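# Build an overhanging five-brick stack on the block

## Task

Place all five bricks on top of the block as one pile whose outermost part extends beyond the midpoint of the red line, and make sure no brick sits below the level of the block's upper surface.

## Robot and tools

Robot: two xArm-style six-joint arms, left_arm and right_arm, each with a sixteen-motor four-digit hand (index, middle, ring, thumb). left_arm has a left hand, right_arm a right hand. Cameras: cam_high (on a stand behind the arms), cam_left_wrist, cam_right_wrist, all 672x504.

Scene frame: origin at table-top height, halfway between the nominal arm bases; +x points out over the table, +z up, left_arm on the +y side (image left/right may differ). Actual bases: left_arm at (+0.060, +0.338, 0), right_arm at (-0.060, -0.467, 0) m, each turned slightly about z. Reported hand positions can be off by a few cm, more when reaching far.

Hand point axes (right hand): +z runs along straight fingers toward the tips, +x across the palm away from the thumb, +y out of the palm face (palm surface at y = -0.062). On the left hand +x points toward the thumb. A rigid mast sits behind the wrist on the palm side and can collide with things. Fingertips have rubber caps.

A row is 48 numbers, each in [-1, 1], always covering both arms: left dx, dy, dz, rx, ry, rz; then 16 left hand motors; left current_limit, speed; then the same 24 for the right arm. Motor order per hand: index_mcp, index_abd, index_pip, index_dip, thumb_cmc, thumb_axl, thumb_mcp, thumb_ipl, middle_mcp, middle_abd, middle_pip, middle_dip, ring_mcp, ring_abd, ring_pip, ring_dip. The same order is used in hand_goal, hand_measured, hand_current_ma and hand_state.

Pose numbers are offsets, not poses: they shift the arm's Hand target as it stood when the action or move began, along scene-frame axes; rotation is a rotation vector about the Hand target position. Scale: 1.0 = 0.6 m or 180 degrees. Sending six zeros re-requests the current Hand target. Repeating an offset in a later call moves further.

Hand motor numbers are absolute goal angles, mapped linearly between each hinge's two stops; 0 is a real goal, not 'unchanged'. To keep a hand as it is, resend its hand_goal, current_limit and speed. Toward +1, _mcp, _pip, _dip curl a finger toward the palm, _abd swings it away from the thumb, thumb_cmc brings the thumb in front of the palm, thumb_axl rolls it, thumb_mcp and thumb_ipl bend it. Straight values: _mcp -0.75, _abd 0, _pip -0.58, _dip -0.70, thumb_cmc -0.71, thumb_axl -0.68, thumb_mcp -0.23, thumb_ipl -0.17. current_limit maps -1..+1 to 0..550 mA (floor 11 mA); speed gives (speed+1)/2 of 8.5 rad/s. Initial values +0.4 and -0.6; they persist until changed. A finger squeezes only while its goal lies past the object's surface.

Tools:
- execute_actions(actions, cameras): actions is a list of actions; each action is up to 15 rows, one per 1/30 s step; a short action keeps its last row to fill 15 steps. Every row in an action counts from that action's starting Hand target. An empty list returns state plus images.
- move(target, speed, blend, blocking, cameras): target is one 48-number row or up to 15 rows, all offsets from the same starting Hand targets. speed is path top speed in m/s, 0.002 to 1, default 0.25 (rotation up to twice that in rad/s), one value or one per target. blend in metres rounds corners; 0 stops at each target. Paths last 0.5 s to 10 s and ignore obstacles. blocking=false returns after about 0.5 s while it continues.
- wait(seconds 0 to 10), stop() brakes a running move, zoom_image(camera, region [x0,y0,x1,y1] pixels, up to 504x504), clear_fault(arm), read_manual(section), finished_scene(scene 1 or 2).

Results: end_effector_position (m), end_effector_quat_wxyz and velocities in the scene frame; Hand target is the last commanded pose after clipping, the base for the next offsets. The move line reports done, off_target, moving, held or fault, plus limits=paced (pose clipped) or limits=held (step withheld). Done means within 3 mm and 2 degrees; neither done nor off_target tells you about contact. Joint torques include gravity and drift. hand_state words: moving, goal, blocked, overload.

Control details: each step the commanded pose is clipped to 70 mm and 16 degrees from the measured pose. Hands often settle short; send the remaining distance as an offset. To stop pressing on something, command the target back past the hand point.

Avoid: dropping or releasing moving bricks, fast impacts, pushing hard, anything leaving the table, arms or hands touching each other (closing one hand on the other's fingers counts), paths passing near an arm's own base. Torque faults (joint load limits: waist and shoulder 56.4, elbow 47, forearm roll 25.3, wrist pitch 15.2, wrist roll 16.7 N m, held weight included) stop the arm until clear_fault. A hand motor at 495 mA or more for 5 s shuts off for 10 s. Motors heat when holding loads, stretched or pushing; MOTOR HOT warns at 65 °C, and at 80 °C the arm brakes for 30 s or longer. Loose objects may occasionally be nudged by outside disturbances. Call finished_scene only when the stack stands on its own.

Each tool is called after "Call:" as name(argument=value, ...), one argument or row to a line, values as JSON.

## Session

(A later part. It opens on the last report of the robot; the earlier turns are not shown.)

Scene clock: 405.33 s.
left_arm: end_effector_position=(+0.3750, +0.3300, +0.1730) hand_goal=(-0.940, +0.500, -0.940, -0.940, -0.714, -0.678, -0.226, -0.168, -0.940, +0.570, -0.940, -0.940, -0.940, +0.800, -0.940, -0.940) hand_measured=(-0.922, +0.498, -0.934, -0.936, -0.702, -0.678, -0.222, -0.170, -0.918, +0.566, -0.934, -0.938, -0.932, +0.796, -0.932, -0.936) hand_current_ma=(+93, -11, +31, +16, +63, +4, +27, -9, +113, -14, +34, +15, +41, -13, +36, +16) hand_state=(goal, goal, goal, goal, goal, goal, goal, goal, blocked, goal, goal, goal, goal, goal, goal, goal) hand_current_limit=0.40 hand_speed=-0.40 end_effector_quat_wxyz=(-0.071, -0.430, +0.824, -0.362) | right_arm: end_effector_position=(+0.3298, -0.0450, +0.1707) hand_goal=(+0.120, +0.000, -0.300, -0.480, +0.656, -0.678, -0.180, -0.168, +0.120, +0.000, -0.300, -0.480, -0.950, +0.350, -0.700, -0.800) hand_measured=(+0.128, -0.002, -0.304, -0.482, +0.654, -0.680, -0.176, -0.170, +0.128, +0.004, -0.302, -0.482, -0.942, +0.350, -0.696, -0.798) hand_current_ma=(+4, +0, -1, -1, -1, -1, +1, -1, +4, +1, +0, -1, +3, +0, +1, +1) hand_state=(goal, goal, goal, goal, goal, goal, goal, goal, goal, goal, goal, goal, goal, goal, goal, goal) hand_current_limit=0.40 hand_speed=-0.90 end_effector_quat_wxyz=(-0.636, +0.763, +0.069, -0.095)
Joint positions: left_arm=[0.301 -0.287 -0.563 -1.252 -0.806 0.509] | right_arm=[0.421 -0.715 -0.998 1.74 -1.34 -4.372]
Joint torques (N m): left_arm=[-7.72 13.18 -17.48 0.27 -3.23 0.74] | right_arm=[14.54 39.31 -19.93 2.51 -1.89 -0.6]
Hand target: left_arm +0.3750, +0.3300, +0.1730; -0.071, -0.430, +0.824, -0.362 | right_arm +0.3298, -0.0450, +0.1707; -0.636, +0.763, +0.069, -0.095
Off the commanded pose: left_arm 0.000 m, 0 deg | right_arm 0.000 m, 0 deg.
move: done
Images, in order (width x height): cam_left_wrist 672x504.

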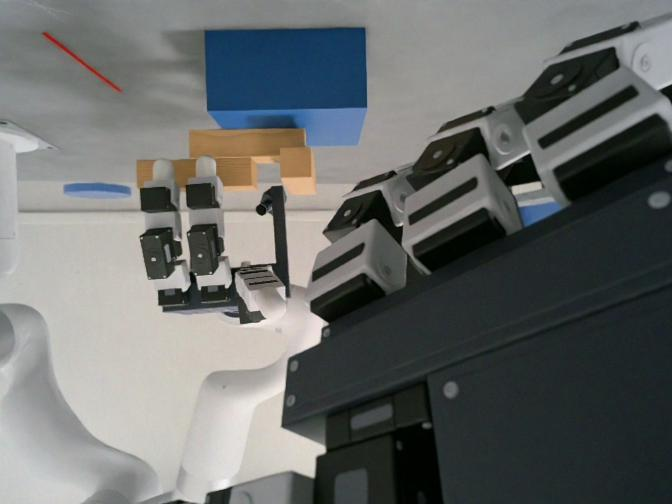

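Call:
move(
  target=[
    [0,0,0,0,0,0,-0.94,0.5,-0.94,-0.94,-0.714,-0.678,-0.226,-0.168,-0.94,0.57,-0.94,-0.94,-0.94,0.8,-0.94,-0.94,0.4,-0.4,0,0,0.19,0,0,0,0.12,0,-0.3,-0.48,0.657,-0.678,-0.18,-0.168,0.12,0,-0.3,-0.48,-0.95,0.35,-0.7,-0.8,0.4,-0.9],
    [0,0,0,0,0,0,-0.94,0.5,-0.94,-0.94,-0.714,-0.678,-0.226,-0.168,-0.94,0.57,-0.94,-0.94,-0.94,0.8,-0.94,-0.94,0.4,-0.4,0.2573,-0.227,0.19,0.0039,-0.0171,-0.0439,0.12,0,-0.3,-0.48,0.657,-0.678,-0.18,-0.168,0.12,0,-0.3,-0.48,-0.95,0.35,-0.7,-0.8,0.4,-0.9],
    [0,0,0,0,0,0,-0.94,0.5,-0.94,-0.94,-0.714,-0.678,-0.226,-0.168,-0.94,0.57,-0.94,-0.94,-0.94,0.8,-0.94,-0.94,0.4,-0.4,0.2573,-0.227,-0.06,0.0039,-0.0171,-0.0439,0.18,0,-0.3,-0.48,0.657,-0.678,-0.18,-0.168,0.18,0,-0.3,-0.48,-0.95,0.35,-0.7,-0.8,0.4,-0.8],
  ],
  speed=[0.1,0.2,0.15],
  blend=[0.03,0.03,0],
  cameras=["all"],
)

Call:
zoom_image(
  camera="cam_high",
  region=[230, 220, 370, 350],
)

Scene clock: 428.13 s.
left_arm: end_effector_position=(+0.3750, +0.3300, +0.1730) hand_goal=(-0.940, +0.500, -0.940, -0.940, -0.714, -0.678, -0.226, -0.168, -0.940, +0.570, -0.940, -0.940, -0.940, +0.800, -0.940, -0.940) hand_measured=(-0.922, +0.498, -0.934, -0.936, -0.702, -0.678, -0.222, -0.170, -0.918, +0.566, -0.934, -0.938, -0.932, +0.796, -0.932, -0.936) hand_current_ma=(+93, -11, +31, +16, +63, +4, +27, -9, +113, -14, +34, +15, +41, -13, +36, +16) hand_state=(goal, goal, goal, goal, goal, goal, goal, goal, blocked, goal, goal, goal, goal, goal, goal, goal) hand_current_limit=0.40 hand_speed=-0.40 end_effector_quat_wxyz=(-0.071, -0.430, +0.824, -0.362) | right_arm: end_effector_position=(+0.4842, -0.1813, +0.1347) hand_goal=(+0.180, +0.000, -0.300, -0.480, +0.656, -0.678, -0.180, -0.168, +0.180, +0.000, -0.300, -0.480, -0.950, +0.350, -0.700, -0.800) hand_measured=(+0.180, -0.002, -0.302, -0.482, +0.654, -0.680, -0.178, -0.170, +0.180, +0.002, -0.302, -0.482, -0.942, +0.350, -0.696, -0.798) hand_current_ma=(+0, +0, -1, -1, -1, -1, +1, +0, +0, +0, +0, -1, +3, +0, +1, +1) hand_state=(goal, goal, goal, goal, goal, goal, goal, goal, goal, goal, goal, goal, goal, goal, goal, goal) hand_current_limit=0.40 hand_speed=-0.80 end_effector_quat_wxyz=(-0.643, +0.764, +0.033, -0.030)
Joint positions: left_arm=[0.301 -0.287 -0.563 -1.252 -0.806 0.509] | right_arm=[0.104 -0.901 -1.246 1.566 -1.39 -4.36]
Joint torques (N m): left_arm=[-7.89 12.17 -17.25 0.1 -3.29 0.85] | right_arm=[11.9 42.03 -21.23 2.96 -2 -0.95]
Hand target: left_arm +0.3750, +0.3300, +0.1730; -0.071, -0.430, +0.824, -0.362 | right_arm +0.4841, -0.1812, +0.1347; -0.643, +0.764, +0.033, -0.030
Off the commanded pose: left_arm 0.000 m, 0 deg | right_arm 0.000 m, 0 deg.
move: done

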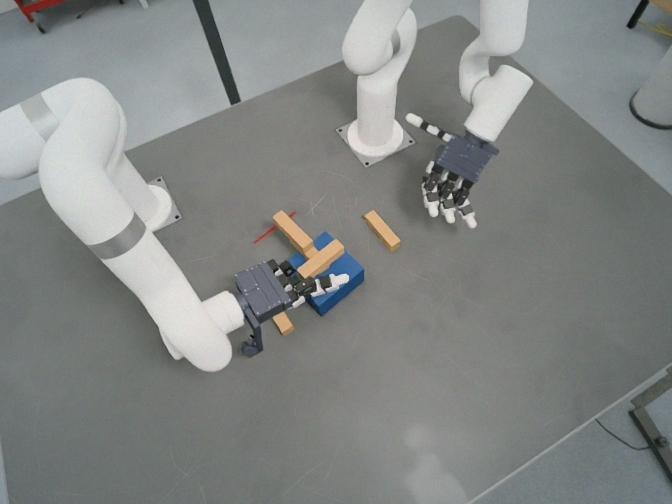

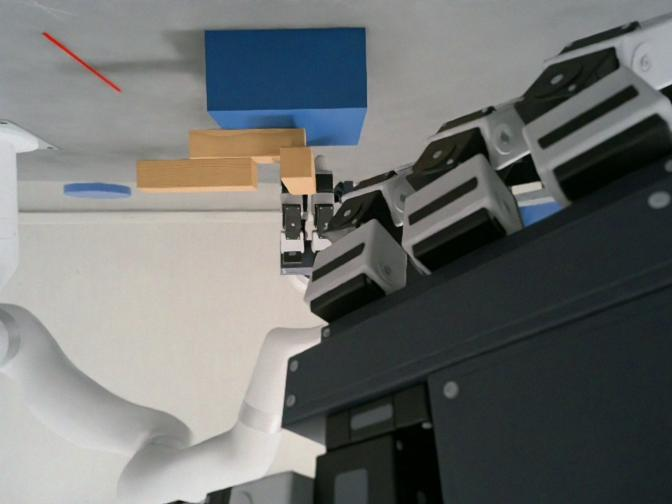

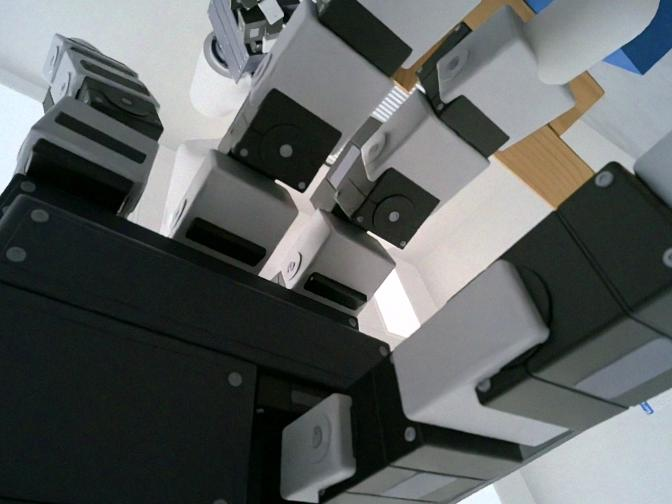

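Scaled by 3.600.

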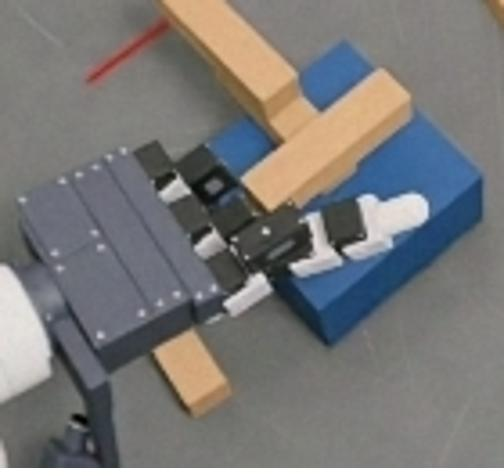

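Call:
zoom_image(
  camera="cam_high",
  region=[255, 280, 325, 345],
)

Scaled by 7.200.

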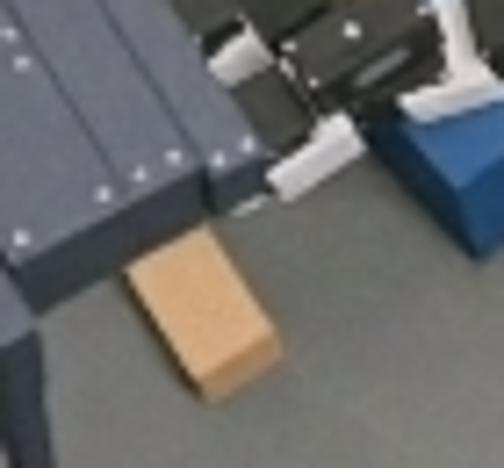

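Call:
move(
  target=[0,0,0,0,0,0,-0.94,0.5,-0.94,-0.94,-0.714,-0.678,-0.226,-0.168,-0.94,0.57,-0.94,-0.94,-0.94,0.8,-0.94,-0.94,0.4,-0.4,0.0025,0.0087,-0.0828,0,0,0,0.17,0,-0.3,-0.48,0.657,-0.678,-0.226,-0.168,0.17,0,-0.3,-0.48,-0.95,0.35,-0.7,-0.8,0.4,-0.8],
  speed=0.08,
  cameras=["cam_high","cam_left_wrist"],
)

Call:
zoom_image(
  camera="cam_high",
  region=[255, 250, 345, 340],
)

Scene clock: 445.80 s.
left_arm: end_effector_position=(+0.3750, +0.3300, +0.1730) hand_goal=(-0.940, +0.500, -0.940, -0.940, -0.714, -0.678, -0.226, -0.168, -0.940, +0.570, -0.940, -0.940, -0.940, +0.800, -0.940, -0.940) hand_measured=(-0.922, +0.498, -0.934, -0.936, -0.702, -0.678, -0.222, -0.170, -0.918, +0.566, -0.934, -0.938, -0.932, +0.796, -0.932, -0.936) hand_current_ma=(+93, -11, +31, +16, +63, +4, +27, -9, +113, -14, +34, +15, +41, -13, +36, +16) hand_state=(goal, goal, goal, goal, goal, goal, goal, goal, blocked, goal, goal, goal, goal, goal, goal, goal) hand_current_limit=0.40 hand_speed=-0.40 end_effector_quat_wxyz=(-0.071, -0.430, +0.824, -0.362) | right_arm: end_effector_position=(+0.4857, -0.1760, +0.0850) hand_goal=(+0.170, +0.000, -0.300, -0.480, +0.656, -0.678, -0.226, -0.168, +0.170, +0.000, -0.300, -0.480, -0.950, +0.350, -0.700, -0.800) hand_measured=(+0.176, -0.002, -0.302, -0.482, +0.654, -0.680, -0.222, -0.170, +0.176, +0.002, -0.302, -0.482, -0.942, +0.350, -0.696, -0.798) hand_current_ma=(+3, +0, -1, -1, -1, -1, +1, +0, +3, +0, +0, -1, +3, +0, +1, +1) hand_state=(goal, goal, goal, goal, goal, goal, goal, goal, goal, goal, goal, goal, goal, goal, goal, goal) hand_current_limit=0.40 hand_speed=-0.80 end_effector_quat_wxyz=(-0.643, +0.764, +0.034, -0.030)
Joint positions: left_arm=[0.301 -0.287 -0.563 -1.252 -0.806 0.509] | right_arm=[0.112 -1.006 -1.291 1.585 -1.388 -4.42]
Joint torques (N m): left_arm=[-8.33 12.46 -17.42 0.54 -3.19 0.8] | right_arm=[14.84 44.07 -19.86 3 -0.07 -0.93]
Hand target: left_arm +0.3750, +0.3300, +0.1730; -0.071, -0.430, +0.824, -0.362 | right_arm +0.4856, -0.1760, +0.0850; -0.643, +0.764, +0.033, -0.030
Off the commanded pose: left_arm 0.000 m, 0 deg | right_arm 0.000 m, 0 deg.
move: done
Images, in order (width x height): cam_high 672x504, cam_left_wrist 672x504.

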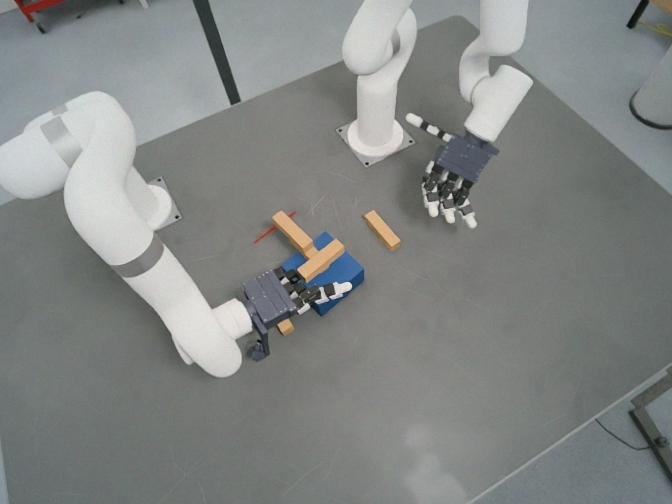

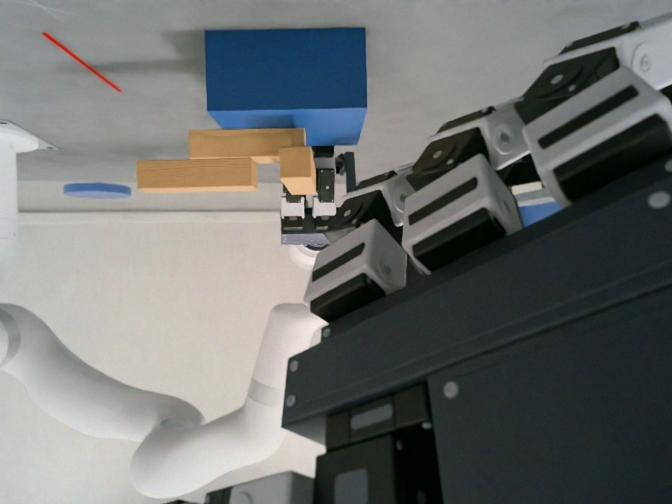

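Scaled by 5.600.

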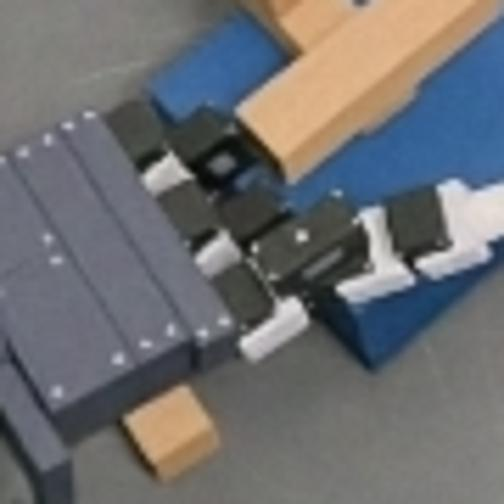

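Call:
zoom_image(
  camera="cam_left_wrist",
  region=[270, 100, 360, 260],
)

Scaled by 3.150.

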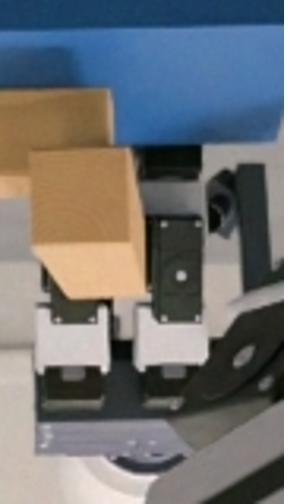

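Call:
move(
  target=[0,0,0,0,0,0,-0.94,0.5,-0.94,-0.94,-0.714,-0.678,-0.226,-0.168,-0.94,0.57,-0.94,-0.94,-0.94,0.8,-0.94,-0.94,0.4,-0.4,0,0,-0.017,0,0,0,0.17,0,-0.3,-0.48,0.657,-0.678,-0.226,-0.168,0.17,0,-0.3,-0.48,-0.95,0.35,-0.7,-0.8,0.4,-0.8],
  speed=0.04,
  cameras=["cam_high"],
)

Call:
zoom_image(
  camera="cam_high",
  region=[255, 250, 345, 340],
)

Scene clock: 451.23 s.
left_arm: end_effector_position=(+0.3750, +0.3300, +0.1730) hand_goal=(-0.940, +0.500, -0.940, -0.940, -0.714, -0.678, -0.226, -0.168, -0.940, +0.570, -0.940, -0.940, -0.940, +0.800, -0.940, -0.940) hand_measured=(-0.922, +0.498, -0.934, -0.936, -0.702, -0.678, -0.222, -0.170, -0.918, +0.566, -0.934, -0.938, -0.932, +0.796, -0.932, -0.936) hand_current_ma=(+93, -11, +31, +16, +63, +4, +27, -9, +113, -14, +34, +15, +41, -13, +36, +16) hand_state=(goal, goal, goal, goal, goal, goal, goal, goal, blocked, goal, goal, goal, goal, goal, goal, goal) hand_current_limit=0.40 hand_speed=-0.40 end_effector_quat_wxyz=(-0.071, -0.430, +0.824, -0.362) | right_arm: end_effector_position=(+0.4856, -0.1760, +0.0748) hand_goal=(+0.170, +0.000, -0.300, -0.480, +0.656, -0.678, -0.226, -0.168, +0.170, +0.000, -0.300, -0.480, -0.950, +0.350, -0.700, -0.800) hand_measured=(+0.176, -0.002, -0.302, -0.482, +0.654, -0.680, -0.222, -0.170, +0.176, +0.002, -0.302, -0.482, -0.942, +0.350, -0.696, -0.798) hand_current_ma=(+3, +0, -1, -1, -1, -1, +1, +0, +3, +0, +0, -1, +3, +0, +1, +1) hand_state=(goal, goal, goal, goal, goal, goal, goal, goal, goal, goal, goal, goal, goal, goal, goal, goal) hand_current_limit=0.40 hand_speed=-0.80 end_effector_quat_wxyz=(-0.643, +0.764, +0.033, -0.030)
Joint positions: left_arm=[0.301 -0.287 -0.563 -1.252 -0.806 0.509] | right_arm=[0.112 -1.027 -1.301 1.587 -1.388 -4.433]
Joint torques (N m): left_arm=[-7.94 12.38 -17.28 0.11 -3.23 0.76] | right_arm=[15.27 43.93 -19.99 2.96 -2.11 -0.96]
Hand target: left_arm +0.3750, +0.3300, +0.1730; -0.071, -0.430, +0.824, -0.362 | right_arm +0.4856, -0.1760, +0.0748; -0.643, +0.764, +0.033, -0.030
Off the commanded pose: left_arm 0.000 m, 0 deg | right_arm 0.000 m, 0 deg.
move: done
Images, in order (width x height): cam_high 672x504.

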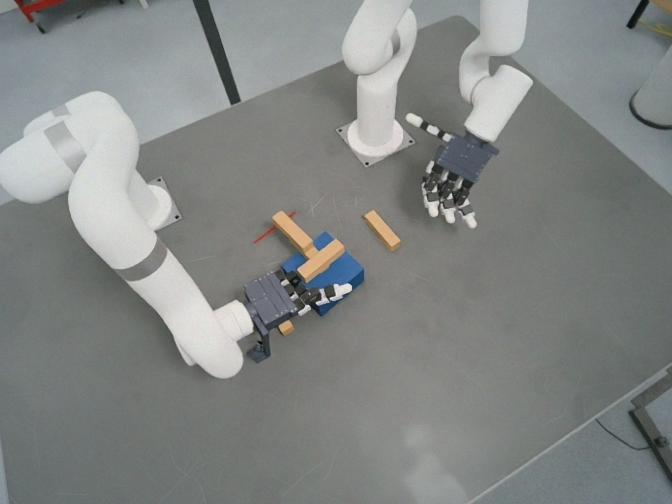

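Scaled by 5.600.

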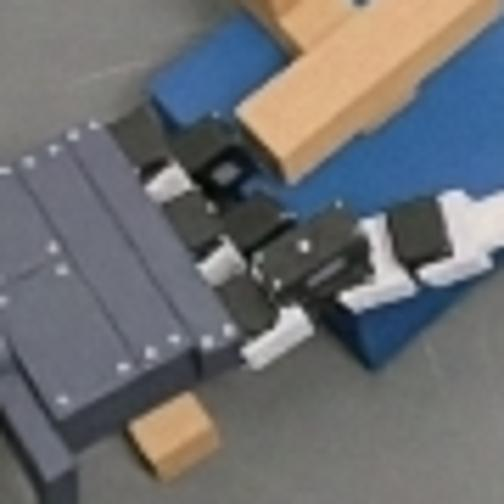

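Call:
move(
  target=[0,0,0,0,0,0,-0.94,0.5,-0.94,-0.94,-0.714,-0.678,-0.226,-0.168,-0.94,0.57,-0.94,-0.94,-0.94,0.8,-0.94,-0.94,0.4,-0.4,0,0,-0.0247,0,0,0,0.17,0,-0.3,-0.48,0.657,-0.678,-0.226,-0.168,0.17,0,-0.3,-0.48,-0.95,0.35,-0.7,-0.8,0.4,-0.8],
  speed=0.04,
  cameras=[],
)

Call:
move(
  target=[0,0,0,0,0,0,-0.94,0.5,-0.94,-0.94,-0.714,-0.678,-0.226,-0.168,-0.94,0.57,-0.94,-0.94,-0.94,0.8,-0.94,-0.94,0.4,-0.4,0,0,0,0,0,0,0.2,0,-0.3,-0.48,0.657,-0.678,-0.06,-0.168,0.2,0,-0.3,-0.48,-0.95,0.35,-0.7,-0.8,0.2,-0.9],
  speed=0.04,
  cameras=["cam_high"],
)

Call:
zoom_image(
  camera="cam_high",
  region=[255, 250, 345, 340],
)

Scene clock: 454.13 s.
left_arm: end_effector_position=(+0.3750, +0.3300, +0.1730) hand_goal=(-0.940, +0.500, -0.940, -0.940, -0.714, -0.678, -0.226, -0.168, -0.940, +0.570, -0.940, -0.940, -0.940, +0.800, -0.940, -0.940) hand_measured=(-0.922, +0.498, -0.934, -0.936, -0.702, -0.678, -0.222, -0.170, -0.918, +0.566, -0.934, -0.938, -0.932, +0.796, -0.932, -0.936) hand_current_ma=(+93, -11, +31, +16, +63, +4, +27, -9, +113, -14, +34, +15, +41, -13, +36, +16) hand_state=(goal, goal, goal, goal, goal, goal, goal, goal, blocked, goal, goal, goal, goal, goal, goal, goal) hand_current_limit=0.40 hand_speed=-0.40 end_effector_quat_wxyz=(-0.071, -0.430, +0.824, -0.362) | right_arm: end_effector_position=(+0.4856, -0.1760, +0.0600) hand_goal=(+0.170, +0.000, -0.300, -0.480, +0.656, -0.678, -0.226, -0.168, +0.170, +0.000, -0.300, -0.480, -0.950, +0.350, -0.700, -0.800) hand_measured=(+0.176, -0.002, -0.302, -0.482, +0.654, -0.680, -0.222, -0.170, +0.176, +0.002, -0.302, -0.482, -0.942, +0.350, -0.696, -0.798) hand_current_ma=(+3, +0, -1, -1, -1, -1, +1, +0, +3, +0, +0, -1, +3, +0, +1, +1) hand_state=(goal, goal, goal, goal, goal, goal, goal, goal, goal, goal, goal, goal, goal, goal, goal, goal) hand_current_limit=0.40 hand_speed=-0.80 end_effector_quat_wxyz=(-0.643, +0.764, +0.034, -0.030)
Joint positions: left_arm=[0.301 -0.287 -0.563 -1.252 -0.806 0.509] | right_arm=[0.112 -1.059 -1.316 1.59 -1.389 -4.449]
Joint torques (N m): left_arm=[-9.05 11.57 -17.63 -0.24 -3.21 0.78] | right_arm=[13.95 44.67 -19.87 2.96 -2.14 -0.98]
Hand target: left_arm +0.3750, +0.3300, +0.1730; -0.071, -0.430, +0.824, -0.362 | right_arm +0.4856, -0.1760, +0.0600; -0.643, +0.764, +0.033, -0.030
Off the commanded pose: left_arm 0.000 m, 0 deg | right_arm 0.000 m, 0 deg.
move: done
No camera images: "cameras" was empty.

Scene clock: 454.97 s.
left_arm: end_effector_position=(+0.3750, +0.3300, +0.1730) hand_goal=(-0.940, +0.500, -0.940, -0.940, -0.714, -0.678, -0.226, -0.168, -0.940, +0.570, -0.940, -0.940, -0.940, +0.800, -0.940, -0.940) hand_measured=(-0.922, +0.498, -0.934, -0.936, -0.702, -0.678, -0.222, -0.170, -0.918, +0.566, -0.934, -0.938, -0.932, +0.796, -0.932, -0.936) hand_current_ma=(+93, -11, +31, +16, +63, +4, +27, -9, +113, -14, +34, +15, +41, -13, +36, +16) hand_state=(goal, goal, goal, goal, goal, goal, goal, goal, blocked, goal, goal, goal, goal, goal, goal, goal) hand_current_limit=0.40 hand_speed=-0.40 end_effector_quat_wxyz=(-0.071, -0.430, +0.824, -0.362) | right_arm: end_effector_position=(+0.4856, -0.1760, +0.0600) hand_goal=(+0.200, +0.000, -0.300, -0.480, +0.656, -0.678, -0.060, -0.168, +0.200, +0.000, -0.300, -0.480, -0.950, +0.350, -0.700, -0.800) hand_measured=(+0.200, -0.002, -0.302, -0.482, +0.654, -0.680, -0.066, -0.170, +0.200, +0.002, -0.302, -0.482, -0.942, +0.350, -0.696, -0.798) hand_current_ma=(+0, +0, -1, -1, -1, -1, -3, +0, +0, +0, +0, -1, +3, +0, +1, +1) hand_state=(goal, goal, goal, goal, goal, goal, goal, goal, goal, goal, goal, goal, goal, goal, goal, goal) hand_current_limit=0.20 hand_speed=-0.90 end_effector_quat_wxyz=(-0.643, +0.764, +0.033, -0.030)
Joint positions: left_arm=[0.301 -0.287 -0.563 -1.252 -0.806 0.509] | right_arm=[0.112 -1.059 -1.316 1.59 -1.389 -4.449]
Joint torques (N m): left_arm=[-8.76 13.08 -17.32 0.25 -3.21 0.81] | right_arm=[13.77 43.75 -20.35 3.23 -2.05 -0.89]
Hand target: left_arm +0.3750, +0.3300, +0.1730; -0.071, -0.430, +0.824, -0.362 | right_arm +0.4856, -0.1760, +0.0600; -0.643, +0.764, +0.033, -0.030
Off the commanded pose: left_arm 0.000 m, 0 deg | right_arm 0.000 m, 0 deg.
move: done
Images, in order (width x height): cam_high 672x504.

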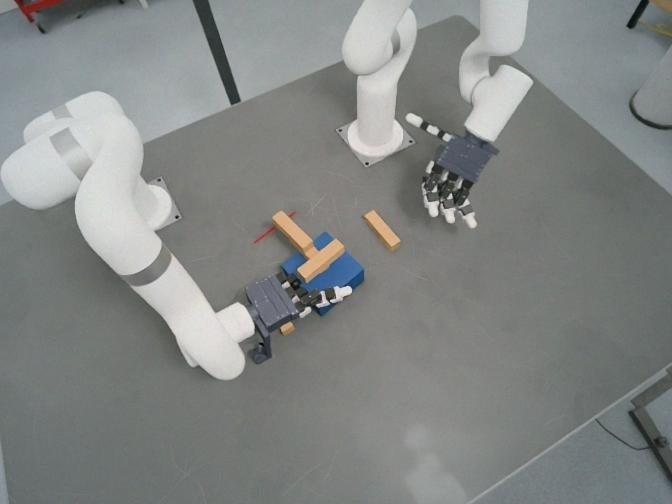

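Scaled by 5.600.

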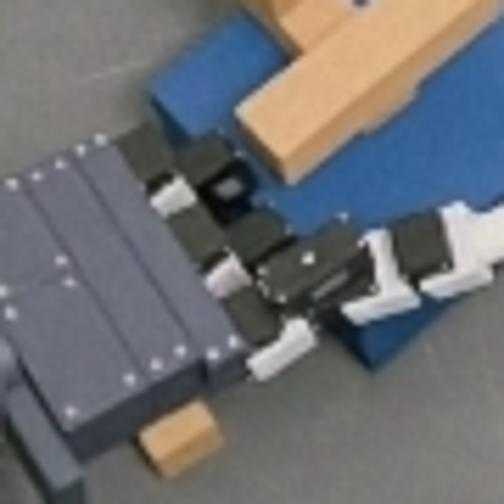

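Call:
move(
  target=[0,0,0,0,0,0,-0.94,0.5,-0.94,-0.94,-0.714,-0.678,-0.226,-0.168,-0.94,0.57,-0.94,-0.94,-0.94,0.8,-0.94,-0.94,0.4,-0.4,0,0,0,0,0,0,0.27,0,-0.3,-0.48,0.657,-0.678,0.067,-0.168,0.27,0,-0.3,-0.48,-0.95,0.35,-0.7,-0.8,0.2,-0.9],
  speed=0.04,
  cameras=["cam_high"],
)

Call:
zoom_image(
  camera="cam_high",
  region=[255, 250, 345, 340],
)

Scene clock: 457.40 s.
left_arm: end_effector_position=(+0.3750, +0.3300, +0.1730) hand_goal=(-0.940, +0.500, -0.940, -0.940, -0.714, -0.678, -0.226, -0.168, -0.940, +0.570, -0.940, -0.940, -0.940, +0.800, -0.940, -0.940) hand_measured=(-0.922, +0.498, -0.934, -0.936, -0.702, -0.678, -0.222, -0.170, -0.918, +0.566, -0.934, -0.938, -0.932, +0.796, -0.932, -0.936) hand_current_ma=(+93, -11, +31, +16, +63, +4, +27, -9, +113, -14, +34, +15, +41, -13, +36, +16) hand_state=(goal, goal, goal, goal, goal, goal, goal, goal, blocked, goal, goal, goal, goal, goal, goal, goal) hand_current_limit=0.40 hand_speed=-0.40 end_effector_quat_wxyz=(-0.071, -0.430, +0.824, -0.362) | right_arm: end_effector_position=(+0.4856, -0.1760, +0.0600) hand_goal=(+0.270, +0.000, -0.300, -0.480, +0.656, -0.678, +0.066, -0.168, +0.270, +0.000, -0.300, -0.480, -0.950, +0.350, -0.700, -0.800) hand_measured=(+0.236, -0.002, -0.312, -0.484, +0.652, -0.680, -0.034, -0.188, +0.232, +0.002, -0.312, -0.484, -0.942, +0.350, -0.696, -0.798) hand_current_ma=(-41, +0, -7, -1, -1, -1, -330, -25, -50, +0, -6, -1, +3, +0, +1, +1) hand_state=(blocked, goal, goal, goal, goal, goal, blocked, blocked, blocked, goal, goal, goal, goal, goal, goal, goal) hand_current_limit=0.20 hand_speed=-0.90 end_effector_quat_wxyz=(-0.643, +0.764, +0.033, -0.030)
Joint positions: left_arm=[0.301 -0.287 -0.563 -1.252 -0.806 0.509] | right_arm=[0.112 -1.059 -1.316 1.59 -1.389 -4.449]
Joint torques (N m): left_arm=[-8.1 11.68 -17.4 0.27 -3.32 0.79] | right_arm=[13.17 44.72 -19.58 2.48 -1.89 -0.82]
Hand target: left_arm +0.3750, +0.3300, +0.1730; -0.071, -0.430, +0.824, -0.362 | right_arm +0.4856, -0.1760, +0.0600; -0.643, +0.764, +0.033, -0.030
Off the commanded pose: left_arm 0.000 m, 0 deg | right_arm 0.000 m, 0 deg.
move: done
Images, in order (width x height): cam_high 672x504.

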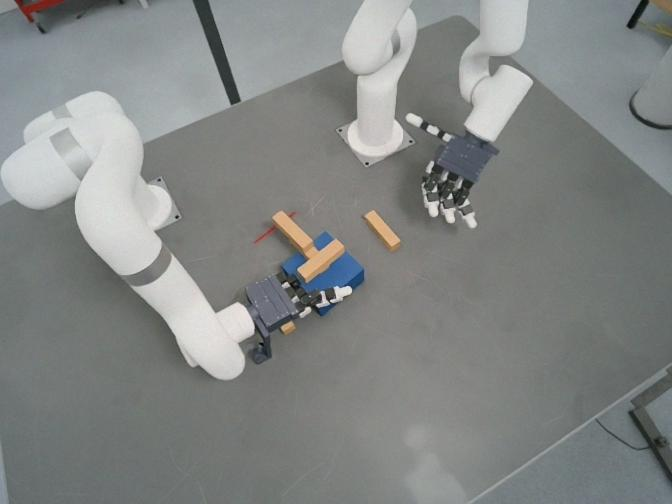

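Scaled by 5.600.

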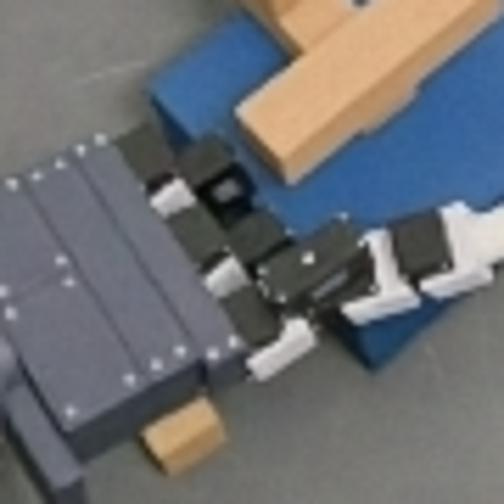

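Call:
move(
  target=[
    [0.0738,-0.1833,0.1268,-0.1554,-0.2283,-0.1567,-0.94,0.5,-0.94,-0.94,-0.714,-0.678,-0.226,-0.168,-0.94,0.57,-0.94,-0.94,-0.94,0.8,-0.94,-0.94,0.4,-0.4,0,-0.0133,0.3167,0,0,0,0.27,0,-0.3,-0.48,0.657,-0.678,0.067,-0.168,0.27,0,-0.3,-0.48,-0.95,0.35,-0.7,-0.8,0.2,-0.9],
    [0.059,-0.3697,-0.0383,-0.1554,-0.2283,-0.1567,0.18,0,-0.3,-0.48,0.657,-0.678,-0.08,-0.168,0.18,0,-0.3,-0.48,-0.95,0.35,-0.7,-0.8,0.4,-0.4,-0.1093,-0.4567,0.3167,0,0,0,0.27,0,-0.3,-0.48,0.657,-0.678,0.067,-0.168,0.27,0,-0.3,-0.48,-0.95,0.35,-0.7,-0.8,0.2,-0.9],
  ],
  speed=[0.12,0.2],
  blend=[0.02,0],
  cameras=["all"],
)

Call:
zoom_image(
  camera="cam_high",
  region=[330, 180, 470, 280],
)

Scene clock: 469.87 s.
left_arm: end_effector_position=(+0.4104, +0.1081, +0.1500) hand_goal=(+0.180, +0.000, -0.300, -0.480, +0.656, -0.678, -0.080, -0.168, +0.180, +0.000, -0.300, -0.480, -0.950, +0.350, -0.700, -0.800) hand_measured=(+0.180, +0.002, -0.302, -0.482, +0.654, -0.678, -0.082, -0.170, +0.180, +0.002, -0.302, -0.482, -0.934, +0.354, -0.700, -0.802) hand_current_ma=(+1, +13, -8, -13, -15, +4, -13, -9, +1, +13, -8, -12, +86, +14, -2, -11) hand_state=(goal, goal, goal, goal, goal, goal, goal, goal, goal, goal, goal, goal, goal, goal, goal, goal) hand_current_limit=0.40 hand_speed=-0.40 end_effector_quat_wxyz=(+0.035, -0.042, +0.765, -0.642) | right_arm: end_effector_position=(+0.4201, -0.4500, +0.2500) hand_goal=(+0.270, +0.000, -0.300, -0.480, +0.656, -0.678, +0.066, -0.168, +0.270, +0.000, -0.300, -0.480, -0.950, +0.350, -0.700, -0.800) hand_measured=(+0.236, -0.002, -0.324, -0.490, +0.650, -0.680, -0.024, -0.188, +0.232, +0.002, -0.318, -0.488, -0.942, +0.350, -0.696, -0.798) hand_current_ma=(-41, +0, -20, -5, -2, -1, -287, -25, -50, +0, -14, -3, +3, +0, +1, +1) hand_state=(blocked, goal, blocked, goal, goal, goal, blocked, blocked, blocked, goal, goal, goal, goal, goal, goal, goal) hand_current_limit=0.20 hand_speed=-0.90 end_effector_quat_wxyz=(-0.643, +0.764, +0.033, -0.030)
Joint positions: left_arm=[-0.106 -0.543 -0.544 -1.757 -1.396 1.569] | right_arm=[-0.38 -0.614 -1.085 1.114 -1.604 -4.284]
Joint torques (N m): left_arm=[-11.36 18.84 -12.53 -1.08 -2.98 1] | right_arm=[-12.64 36.32 -21.7 -2.7 -2.08 -0.87]
Hand target: left_arm +0.4104, +0.1081, +0.1500; +0.035, -0.042, +0.765, -0.642 | right_arm +0.4201, -0.4500, +0.2500; -0.643, +0.764, +0.033, -0.030
Off the commanded pose: left_arm 0.000 m, 0 deg | right_arm 0.000 m, 0 deg.
move: done

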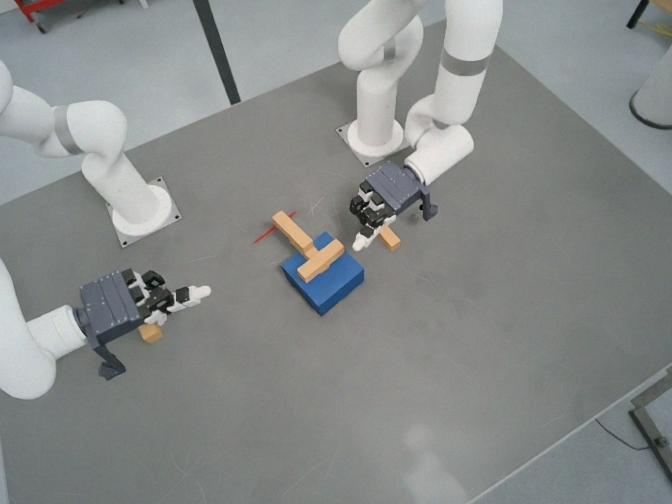

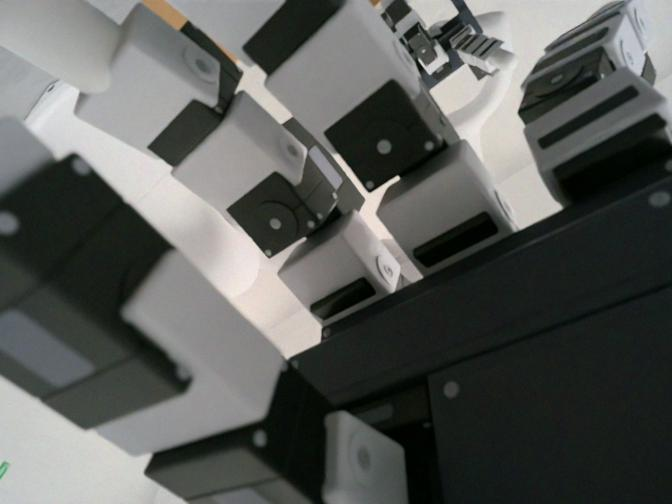

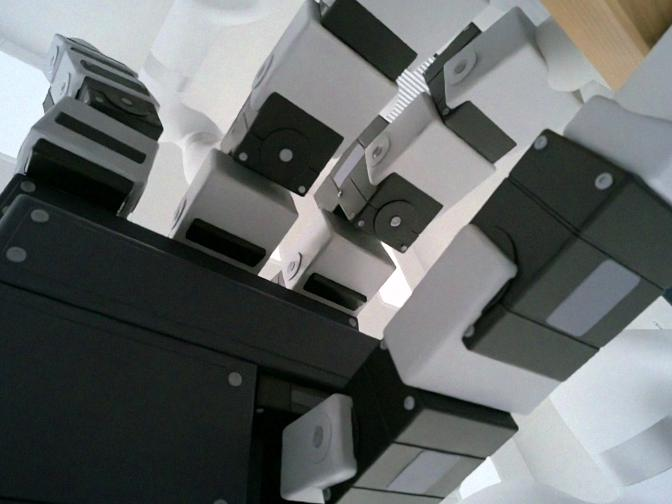

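Scaled by 3.600.

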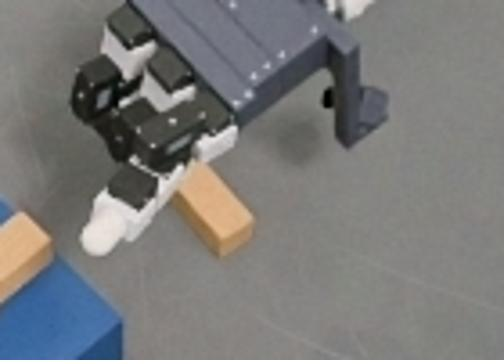

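Call:
move(
  target=[0,0,-0.1167,0,0,0,0.16,0,-0.3,-0.48,0.657,-0.678,-0.13,-0.168,0.16,0,-0.3,-0.48,-0.95,0.35,-0.7,-0.8,0.4,-0.6,0,0,0,0,0,0,0.27,0,-0.3,-0.48,0.657,-0.678,0.067,-0.168,0.27,0,-0.3,-0.48,-0.95,0.35,-0.7,-0.8,0.2,-0.9],
  speed=0.08,
  cameras=["cam_high"],
)

Call:
zoom_image(
  camera="cam_high",
  region=[260, 190, 420, 310],
)

Scene clock: 472.60 s.
left_arm: end_effector_position=(+0.4104, +0.1081, +0.0800) hand_goal=(+0.160, +0.000, -0.300, -0.480, +0.656, -0.678, -0.130, -0.168, +0.160, +0.000, -0.300, -0.480, -0.950, +0.350, -0.700, -0.800) hand_measured=(+0.166, +0.002, -0.302, -0.482, +0.654, -0.678, -0.128, -0.170, +0.168, +0.002, -0.302, -0.482, -0.934, +0.354, -0.700, -0.802) hand_current_ma=(+36, +12, -8, -13, -15, +4, +16, -9, +38, +13, -8, -12, +86, +14, -1, -11) hand_state=(goal, goal, goal, goal, goal, goal, goal, goal, goal, goal, goal, goal, goal, goal, goal, goal) hand_current_limit=0.40 hand_speed=-0.60 end_effector_quat_wxyz=(+0.035, -0.042, +0.765, -0.642) | right_arm: end_effector_position=(+0.4201, -0.4500, +0.2500) hand_goal=(+0.270, +0.000, -0.300, -0.480, +0.656, -0.678, +0.066, -0.168, +0.270, +0.000, -0.300, -0.480, -0.950, +0.350, -0.700, -0.800) hand_measured=(+0.236, -0.002, -0.324, -0.490, +0.650, -0.680, -0.024, -0.188, +0.232, +0.002, -0.318, -0.488, -0.942, +0.350, -0.696, -0.798) hand_current_ma=(-41, +0, -20, -5, -2, -1, -287, -25, -50, +0, -14, -3, +3, +0, +1, +1) hand_state=(blocked, goal, blocked, goal, goal, goal, blocked, blocked, blocked, goal, goal, goal, goal, goal, goal, goal) hand_current_limit=0.20 hand_speed=-0.90 end_effector_quat_wxyz=(-0.643, +0.764, +0.033, -0.030)
Joint positions: left_arm=[-0.106 -0.763 -0.608 -1.781 -1.427 1.724] | right_arm=[-0.38 -0.614 -1.085 1.114 -1.604 -4.284]
Joint torques (N m): left_arm=[8.98 21.64 -10.86 -1.04 -4.48 1.08] | right_arm=[-12.75 35.78 -22.19 -2.46 -1.64 -0.81]
Hand target: left_arm +0.4104, +0.1081, +0.0800; +0.035, -0.042, +0.765, -0.642 | right_arm +0.4201, -0.4500, +0.2500; -0.643, +0.764, +0.033, -0.030
Off the commanded pose: left_arm 0.000 m, 0 deg | right_arm 0.000 m, 0 deg.
move: done
Images, in order (width x height): cam_high 672x504.

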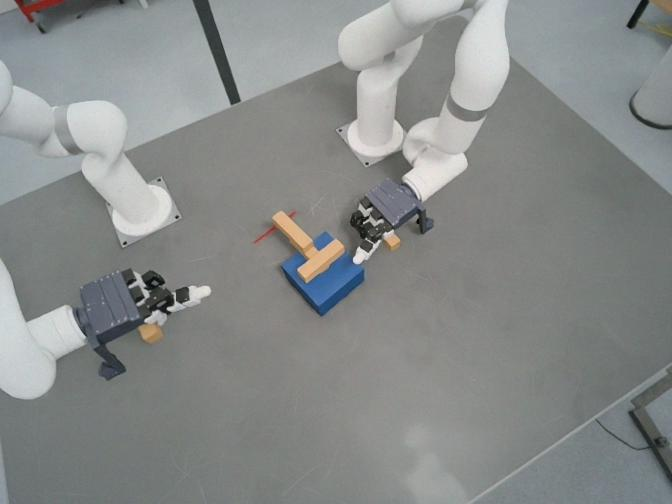

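Scaled by 3.150.

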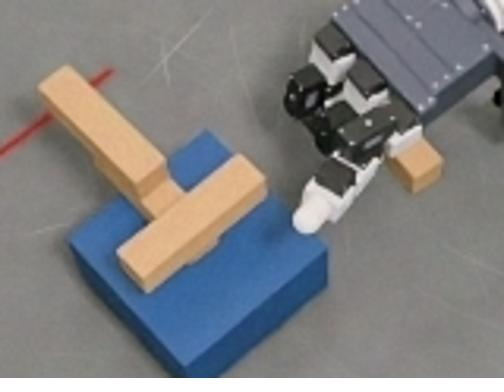

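Call:
move(
  target=[
    [0,0,-0.0333,0,0,0,0.16,0,-0.3,-0.48,0.657,-0.678,-0.13,-0.168,0.16,0,-0.3,-0.48,-0.95,0.35,-0.7,-0.8,0.4,-0.6,0,0,0,0,0,0,0.27,0,-0.3,-0.48,0.657,-0.678,0.067,-0.168,0.27,0,-0.3,-0.48,-0.95,0.35,-0.7,-0.8,0.2,-0.9],
    [0,0,-0.0333,0,0,0,0.2,0,-0.3,-0.48,0.657,-0.678,-0.06,-0.168,0.2,0,-0.3,-0.48,-0.95,0.35,-0.7,-0.8,0.2,-0.9,0,0,0,0,0,0,0.27,0,-0.3,-0.48,0.657,-0.678,0.067,-0.168,0.27,0,-0.3,-0.48,-0.95,0.35,-0.7,-0.8,0.2,-0.9],
    [0,0,-0.0333,0,0,0,0.27,0,-0.3,-0.48,0.657,-0.678,0.067,-0.168,0.27,0,-0.3,-0.48,-0.95,0.35,-0.7,-0.8,0.2,-0.9,0,0,0,0,0,0,0.27,0,-0.3,-0.48,0.657,-0.678,0.067,-0.168,0.27,0,-0.3,-0.48,-0.95,0.35,-0.7,-0.8,0.2,-0.9],
  ],
  speed=0.04,
  cameras=["cam_high"],
)

Call:
zoom_image(
  camera="cam_high",
  region=[330, 180, 430, 270],
)

Scene clock: 477.40 s.
left_arm: end_effector_position=(+0.4104, +0.1081, +0.0600) hand_goal=(+0.270, +0.000, -0.300, -0.480, +0.656, -0.678, +0.066, -0.168, +0.270, +0.000, -0.300, -0.480, -0.950, +0.350, -0.700, -0.800) hand_measured=(+0.234, +0.002, -0.310, -0.484, +0.654, -0.678, -0.046, -0.176, +0.232, +0.002, -0.310, -0.484, -0.934, +0.354, -0.700, -0.802) hand_current_ma=(-194, +12, -45, -18, -15, +4, -330, -56, -207, +13, -48, -16, +86, +14, -1, -11) hand_state=(blocked, goal, goal, goal, goal, goal, blocked, goal, blocked, goal, goal, goal, goal, goal, goal, goal) hand_current_limit=0.20 hand_speed=-0.90 end_effector_quat_wxyz=(+0.035, -0.042, +0.765, -0.642) | right_arm: end_effector_position=(+0.4201, -0.4500, +0.2500) hand_goal=(+0.270, +0.000, -0.300, -0.480, +0.656, -0.678, +0.066, -0.168, +0.270, +0.000, -0.300, -0.480, -0.950, +0.350, -0.700, -0.800) hand_measured=(+0.236, -0.002, -0.324, -0.490, +0.650, -0.680, -0.024, -0.188, +0.232, +0.002, -0.318, -0.488, -0.942, +0.350, -0.696, -0.798) hand_current_ma=(-41, +0, -20, -5, -2, -1, -287, -25, -50, +0, -14, -3, +3, +0, +1, +1) hand_state=(blocked, goal, blocked, goal, goal, goal, blocked, blocked, blocked, goal, goal, goal, goal, goal, goal, goal) hand_current_limit=0.20 hand_speed=-0.90 end_effector_quat_wxyz=(-0.643, +0.764, +0.033, -0.030)
Joint positions: left_arm=[-0.106 -0.825 -0.632 -1.786 -1.435 1.761] | right_arm=[-0.38 -0.614 -1.085 1.114 -1.604 -4.284]
Joint torques (N m): left_arm=[-9.58 23.5 -10.33 -0.78 -4.21 1.04] | right_arm=[-12.73 35.21 -22.14 -2.32 -1.06 -0.62]
Hand target: left_arm +0.4104, +0.1081, +0.0600; +0.035, -0.042, +0.765, -0.642 | right_arm +0.4201, -0.4500, +0.2500; -0.643, +0.764, +0.033, -0.030
Off the commanded pose: left_arm 0.000 m, 0 deg | right_arm 0.000 m, 0 deg.
move: done
Images, in order (width x height): cam_high 672x504.

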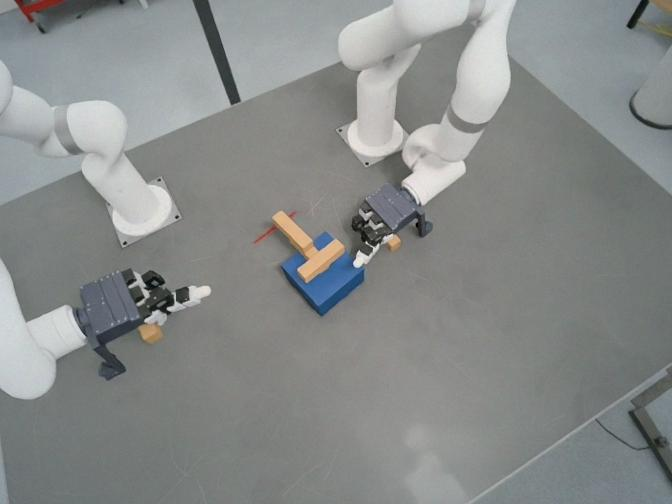

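Scaled by 5.040.

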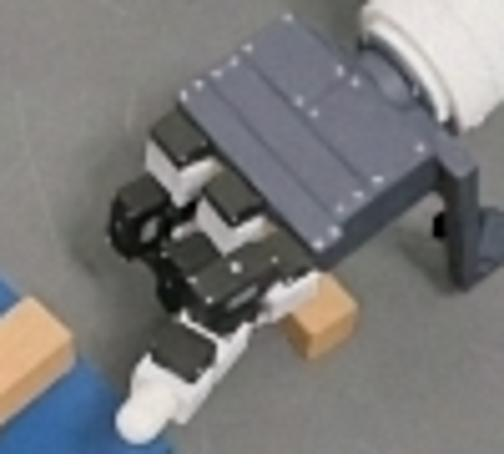

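Call:
move(
  target=[
    [0,0,0,0,0,0,0.18,0,-0.3,-0.48,0.657,-0.678,-0.09,-0.168,0.18,0,-0.3,-0.48,-0.95,0.35,-0.7,-0.8,0.3,-0.85,0,0,0,0,0,0,0.27,0,-0.3,-0.48,0.657,-0.678,0.067,-0.168,0.27,0,-0.3,-0.48,-0.95,0.35,-0.7,-0.8,0.2,-0.9],
    [0.0331,0.0037,0,0,0,0,0.18,0,-0.3,-0.48,0.657,-0.678,-0.09,-0.168,0.18,0,-0.3,-0.48,-0.95,0.35,-0.7,-0.8,0.3,-0.85,0,0,0,0,0,0,0.27,0,-0.3,-0.48,0.657,-0.678,0.067,-0.168,0.27,0,-0.3,-0.48,-0.95,0.35,-0.7,-0.8,0.2,-0.9],
    [0.0331,0.0037,0,0,0,0,0.27,0,-0.3,-0.48,0.657,-0.678,0.067,-0.168,0.27,0,-0.3,-0.48,-0.95,0.35,-0.7,-0.8,0.2,-0.88,0,0,0,0,0,0,0.27,0,-0.3,-0.48,0.657,-0.678,0.067,-0.168,0.27,0,-0.3,-0.48,-0.95,0.35,-0.7,-0.8,0.2,-0.9],
    [0.0331,0.0037,0.05,0,0,0,0.27,0,-0.3,-0.48,0.657,-0.678,0.067,-0.168,0.27,0,-0.3,-0.48,-0.95,0.35,-0.7,-0.8,0.2,-0.88,0,0,0,0,0,0,0.27,0,-0.3,-0.48,0.657,-0.678,0.067,-0.168,0.27,0,-0.3,-0.48,-0.95,0.35,-0.7,-0.8,0.2,-0.9],
  ],
  speed=0.05,
  cameras=["cam_high"],
)

Call:
zoom_image(
  camera="cam_high",
  region=[330, 180, 430, 270],
)

Scene clock: 487.43 s.
left_arm: end_effector_position=(+0.4302, +0.1104, +0.0900) hand_goal=(+0.270, +0.000, -0.300, -0.480, +0.656, -0.678, +0.066, -0.168, +0.270, +0.000, -0.300, -0.480, -0.950, +0.350, -0.700, -0.800) hand_measured=(+0.238, +0.002, -0.310, -0.484, +0.652, -0.678, -0.050, -0.178, +0.236, +0.002, -0.308, -0.484, -0.934, +0.354, -0.700, -0.802) hand_current_ma=(-167, +11, -47, -23, -17, +4, -330, -62, -177, +12, -43, -15, +86, +14, -1, -11) hand_state=(blocked, goal, goal, goal, goal, goal, blocked, goal, blocked, goal, goal, goal, goal, goal, goal, goal) hand_current_limit=0.20 hand_speed=-0.88 end_effector_quat_wxyz=(+0.035, -0.042, +0.765, -0.642) | right_arm: end_effector_position=(+0.4201, -0.4500, +0.2500) hand_goal=(+0.270, +0.000, -0.300, -0.480, +0.656, -0.678, +0.066, -0.168, +0.270, +0.000, -0.300, -0.480, -0.950, +0.350, -0.700, -0.800) hand_measured=(+0.236, -0.002, -0.324, -0.490, +0.650, -0.680, -0.024, -0.188, +0.232, +0.002, -0.318, -0.488, -0.942, +0.350, -0.696, -0.798) hand_current_ma=(-41, +0, -20, -5, -2, -1, -287, -25, -50, +0, -14, -3, +3, +0, +1, +1) hand_state=(blocked, goal, blocked, goal, goal, goal, blocked, blocked, blocked, goal, goal, goal, goal, goal, goal, goal) hand_current_limit=0.20 hand_speed=-0.90 end_effector_quat_wxyz=(-0.643, +0.764, +0.033, -0.030)
Joint positions: left_arm=[-0.096 -0.745 -0.646 -1.763 -1.414 1.668] | right_arm=[-0.38 -0.614 -1.085 1.114 -1.604 -4.284]
Joint torques (N m): left_arm=[6.6 57.98 -3.1 1.58 0.95 -1.21] | right_arm=[-12.69 35.46 -22.68 -2.16 -0.4 -0.42]
Hand target: left_arm +0.4302, +0.1104, +0.0900; +0.035, -0.042, +0.765, -0.642 | right_arm +0.4201, -0.4500, +0.2500; -0.643, +0.764, +0.033, -0.030
Off the commanded pose: left_arm 0.000 m, 0 deg | right_arm 0.000 m, 0 deg.
move: done
Images, in order (width x height): cam_high 672x504.

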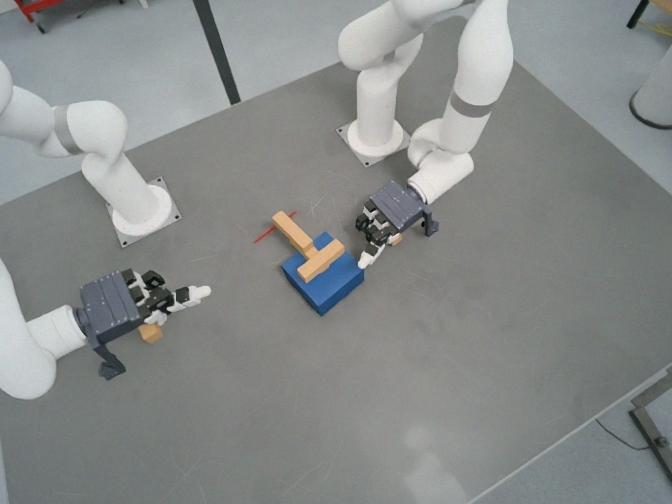

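Scaled by 5.040.

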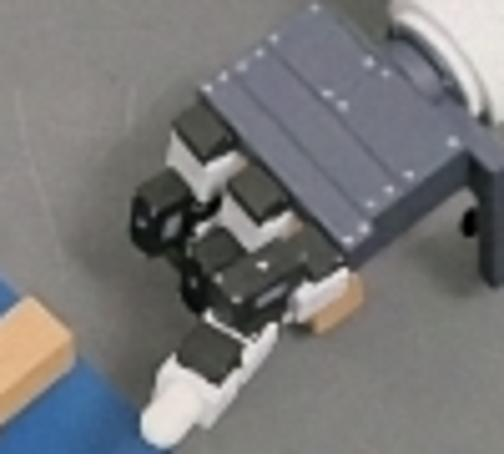

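Call:
move(
  target=[
    [0,0,0.2833,0,0,0,0.27,0,-0.3,-0.48,0.657,-0.678,0.067,-0.168,0.27,0,-0.3,-0.48,-0.95,0.35,-0.7,-0.8,0.2,-0.88,0,-0.15,0,0,0,0,0.27,0,-0.3,-0.48,0.657,-0.678,0.067,-0.168,0.27,0,-0.3,-0.48,-0.95,0.35,-0.7,-0.8,0.2,-0.9],
    [0.023,-0.3752,0.2833,0,0,0.0372,0.27,0,-0.3,-0.48,0.657,-0.678,0.067,-0.168,0.27,0,-0.3,-0.48,-0.95,0.35,-0.7,-0.8,0.2,-0.88,0,-0.15,0,0,0,0,0.27,0,-0.3,-0.48,0.657,-0.678,0.067,-0.168,0.27,0,-0.3,-0.48,-0.95,0.35,-0.7,-0.8,0.2,-0.9],
  ],
  speed=[0.12,0.15],
  blend=[0.02,0],
  cameras=["all"],
)

Call:
zoom_image(
  camera="cam_high",
  region=[250, 190, 370, 310],
)

Scene clock: 495.30 s.
left_arm: end_effector_position=(+0.4440, -0.1147, +0.2600) hand_goal=(+0.270, +0.000, -0.300, -0.480, +0.656, -0.678, +0.066, -0.168, +0.270, +0.000, -0.300, -0.480, -0.950, +0.350, -0.700, -0.800) hand_measured=(+0.238, +0.002, -0.310, -0.486, +0.652, -0.678, -0.048, -0.178, +0.236, +0.002, -0.308, -0.484, -0.934, +0.352, -0.700, -0.802) hand_current_ma=(-165, +11, -54, -26, -20, +3, -330, -65, -175, +12, -43, -15, +86, +13, +0, -11) hand_state=(blocked, goal, goal, goal, goal, goal, blocked, goal, blocked, goal, goal, goal, goal, goal, goal, goal) hand_current_limit=0.20 hand_speed=-0.88 end_effector_quat_wxyz=(+0.072, -0.087, +0.761, -0.639) | right_arm: end_effector_position=(+0.4201, -0.5400, +0.2500) hand_goal=(+0.270, +0.000, -0.300, -0.480, +0.656, -0.678, +0.066, -0.168, +0.270, +0.000, -0.300, -0.480, -0.950, +0.350, -0.700, -0.800) hand_measured=(+0.236, -0.002, -0.324, -0.490, +0.650, -0.680, -0.024, -0.188, +0.232, +0.002, -0.318, -0.488, -0.942, +0.350, -0.696, -0.798) hand_current_ma=(-41, +0, -20, -5, -2, -1, -287, -25, -50, +0, -14, -3, +3, +0, +1, +1) hand_state=(blocked, goal, blocked, goal, goal, goal, blocked, blocked, blocked, goal, goal, goal, goal, goal, goal, goal) hand_current_limit=0.20 hand_speed=-0.90 end_effector_quat_wxyz=(-0.643, +0.764, +0.033, -0.030)
Joint positions: left_arm=[-0.637 -0.385 -0.753 -2.322 -1.132 1.299] | right_arm=[-0.525 -0.682 -1.201 0.987 -1.688 -4.277]
Joint torques (N m): left_arm=[-12.57 20.82 -20.83 -1.49 1.12 1.06] | right_arm=[-13.48 38 -22.31 -2.41 -2.11 1.14]
Hand target: left_arm +0.4440, -0.1148, +0.2600; +0.072, -0.087, +0.761, -0.639 | right_arm +0.4201, -0.5400, +0.2500; -0.643, +0.764, +0.033, -0.030
Off the commanded pose: left_arm 0.000 m, 0 deg | right_arm 0.000 m, 0 deg.
move: done

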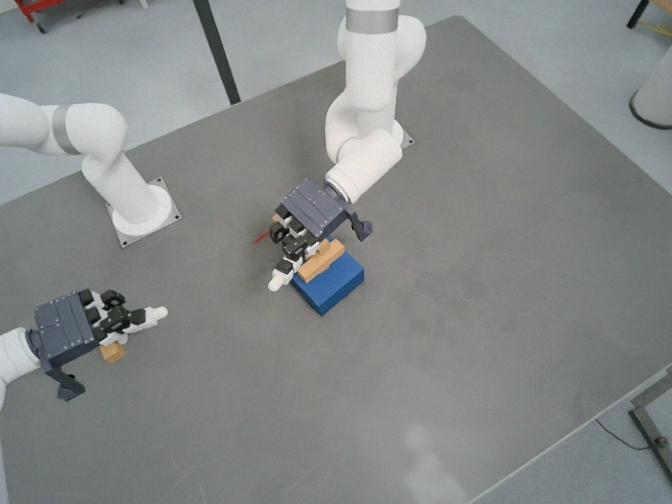

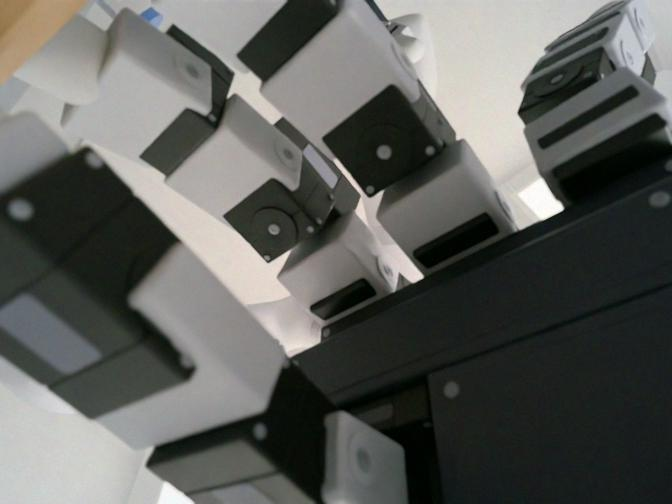

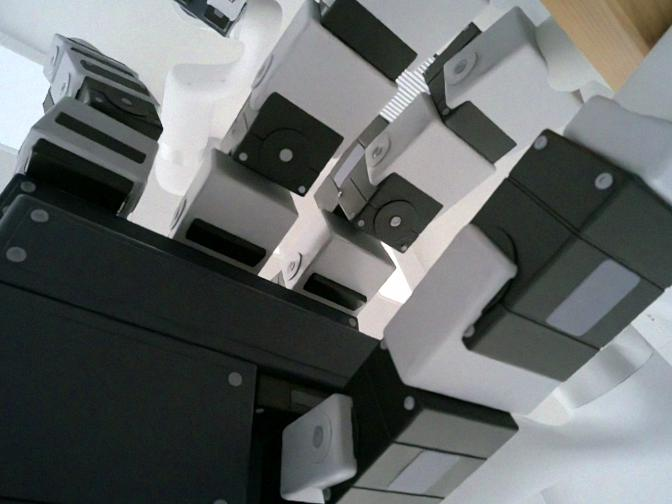

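Scaled by 4.200.

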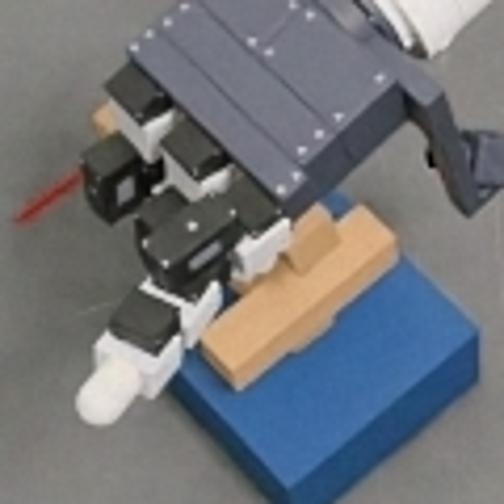

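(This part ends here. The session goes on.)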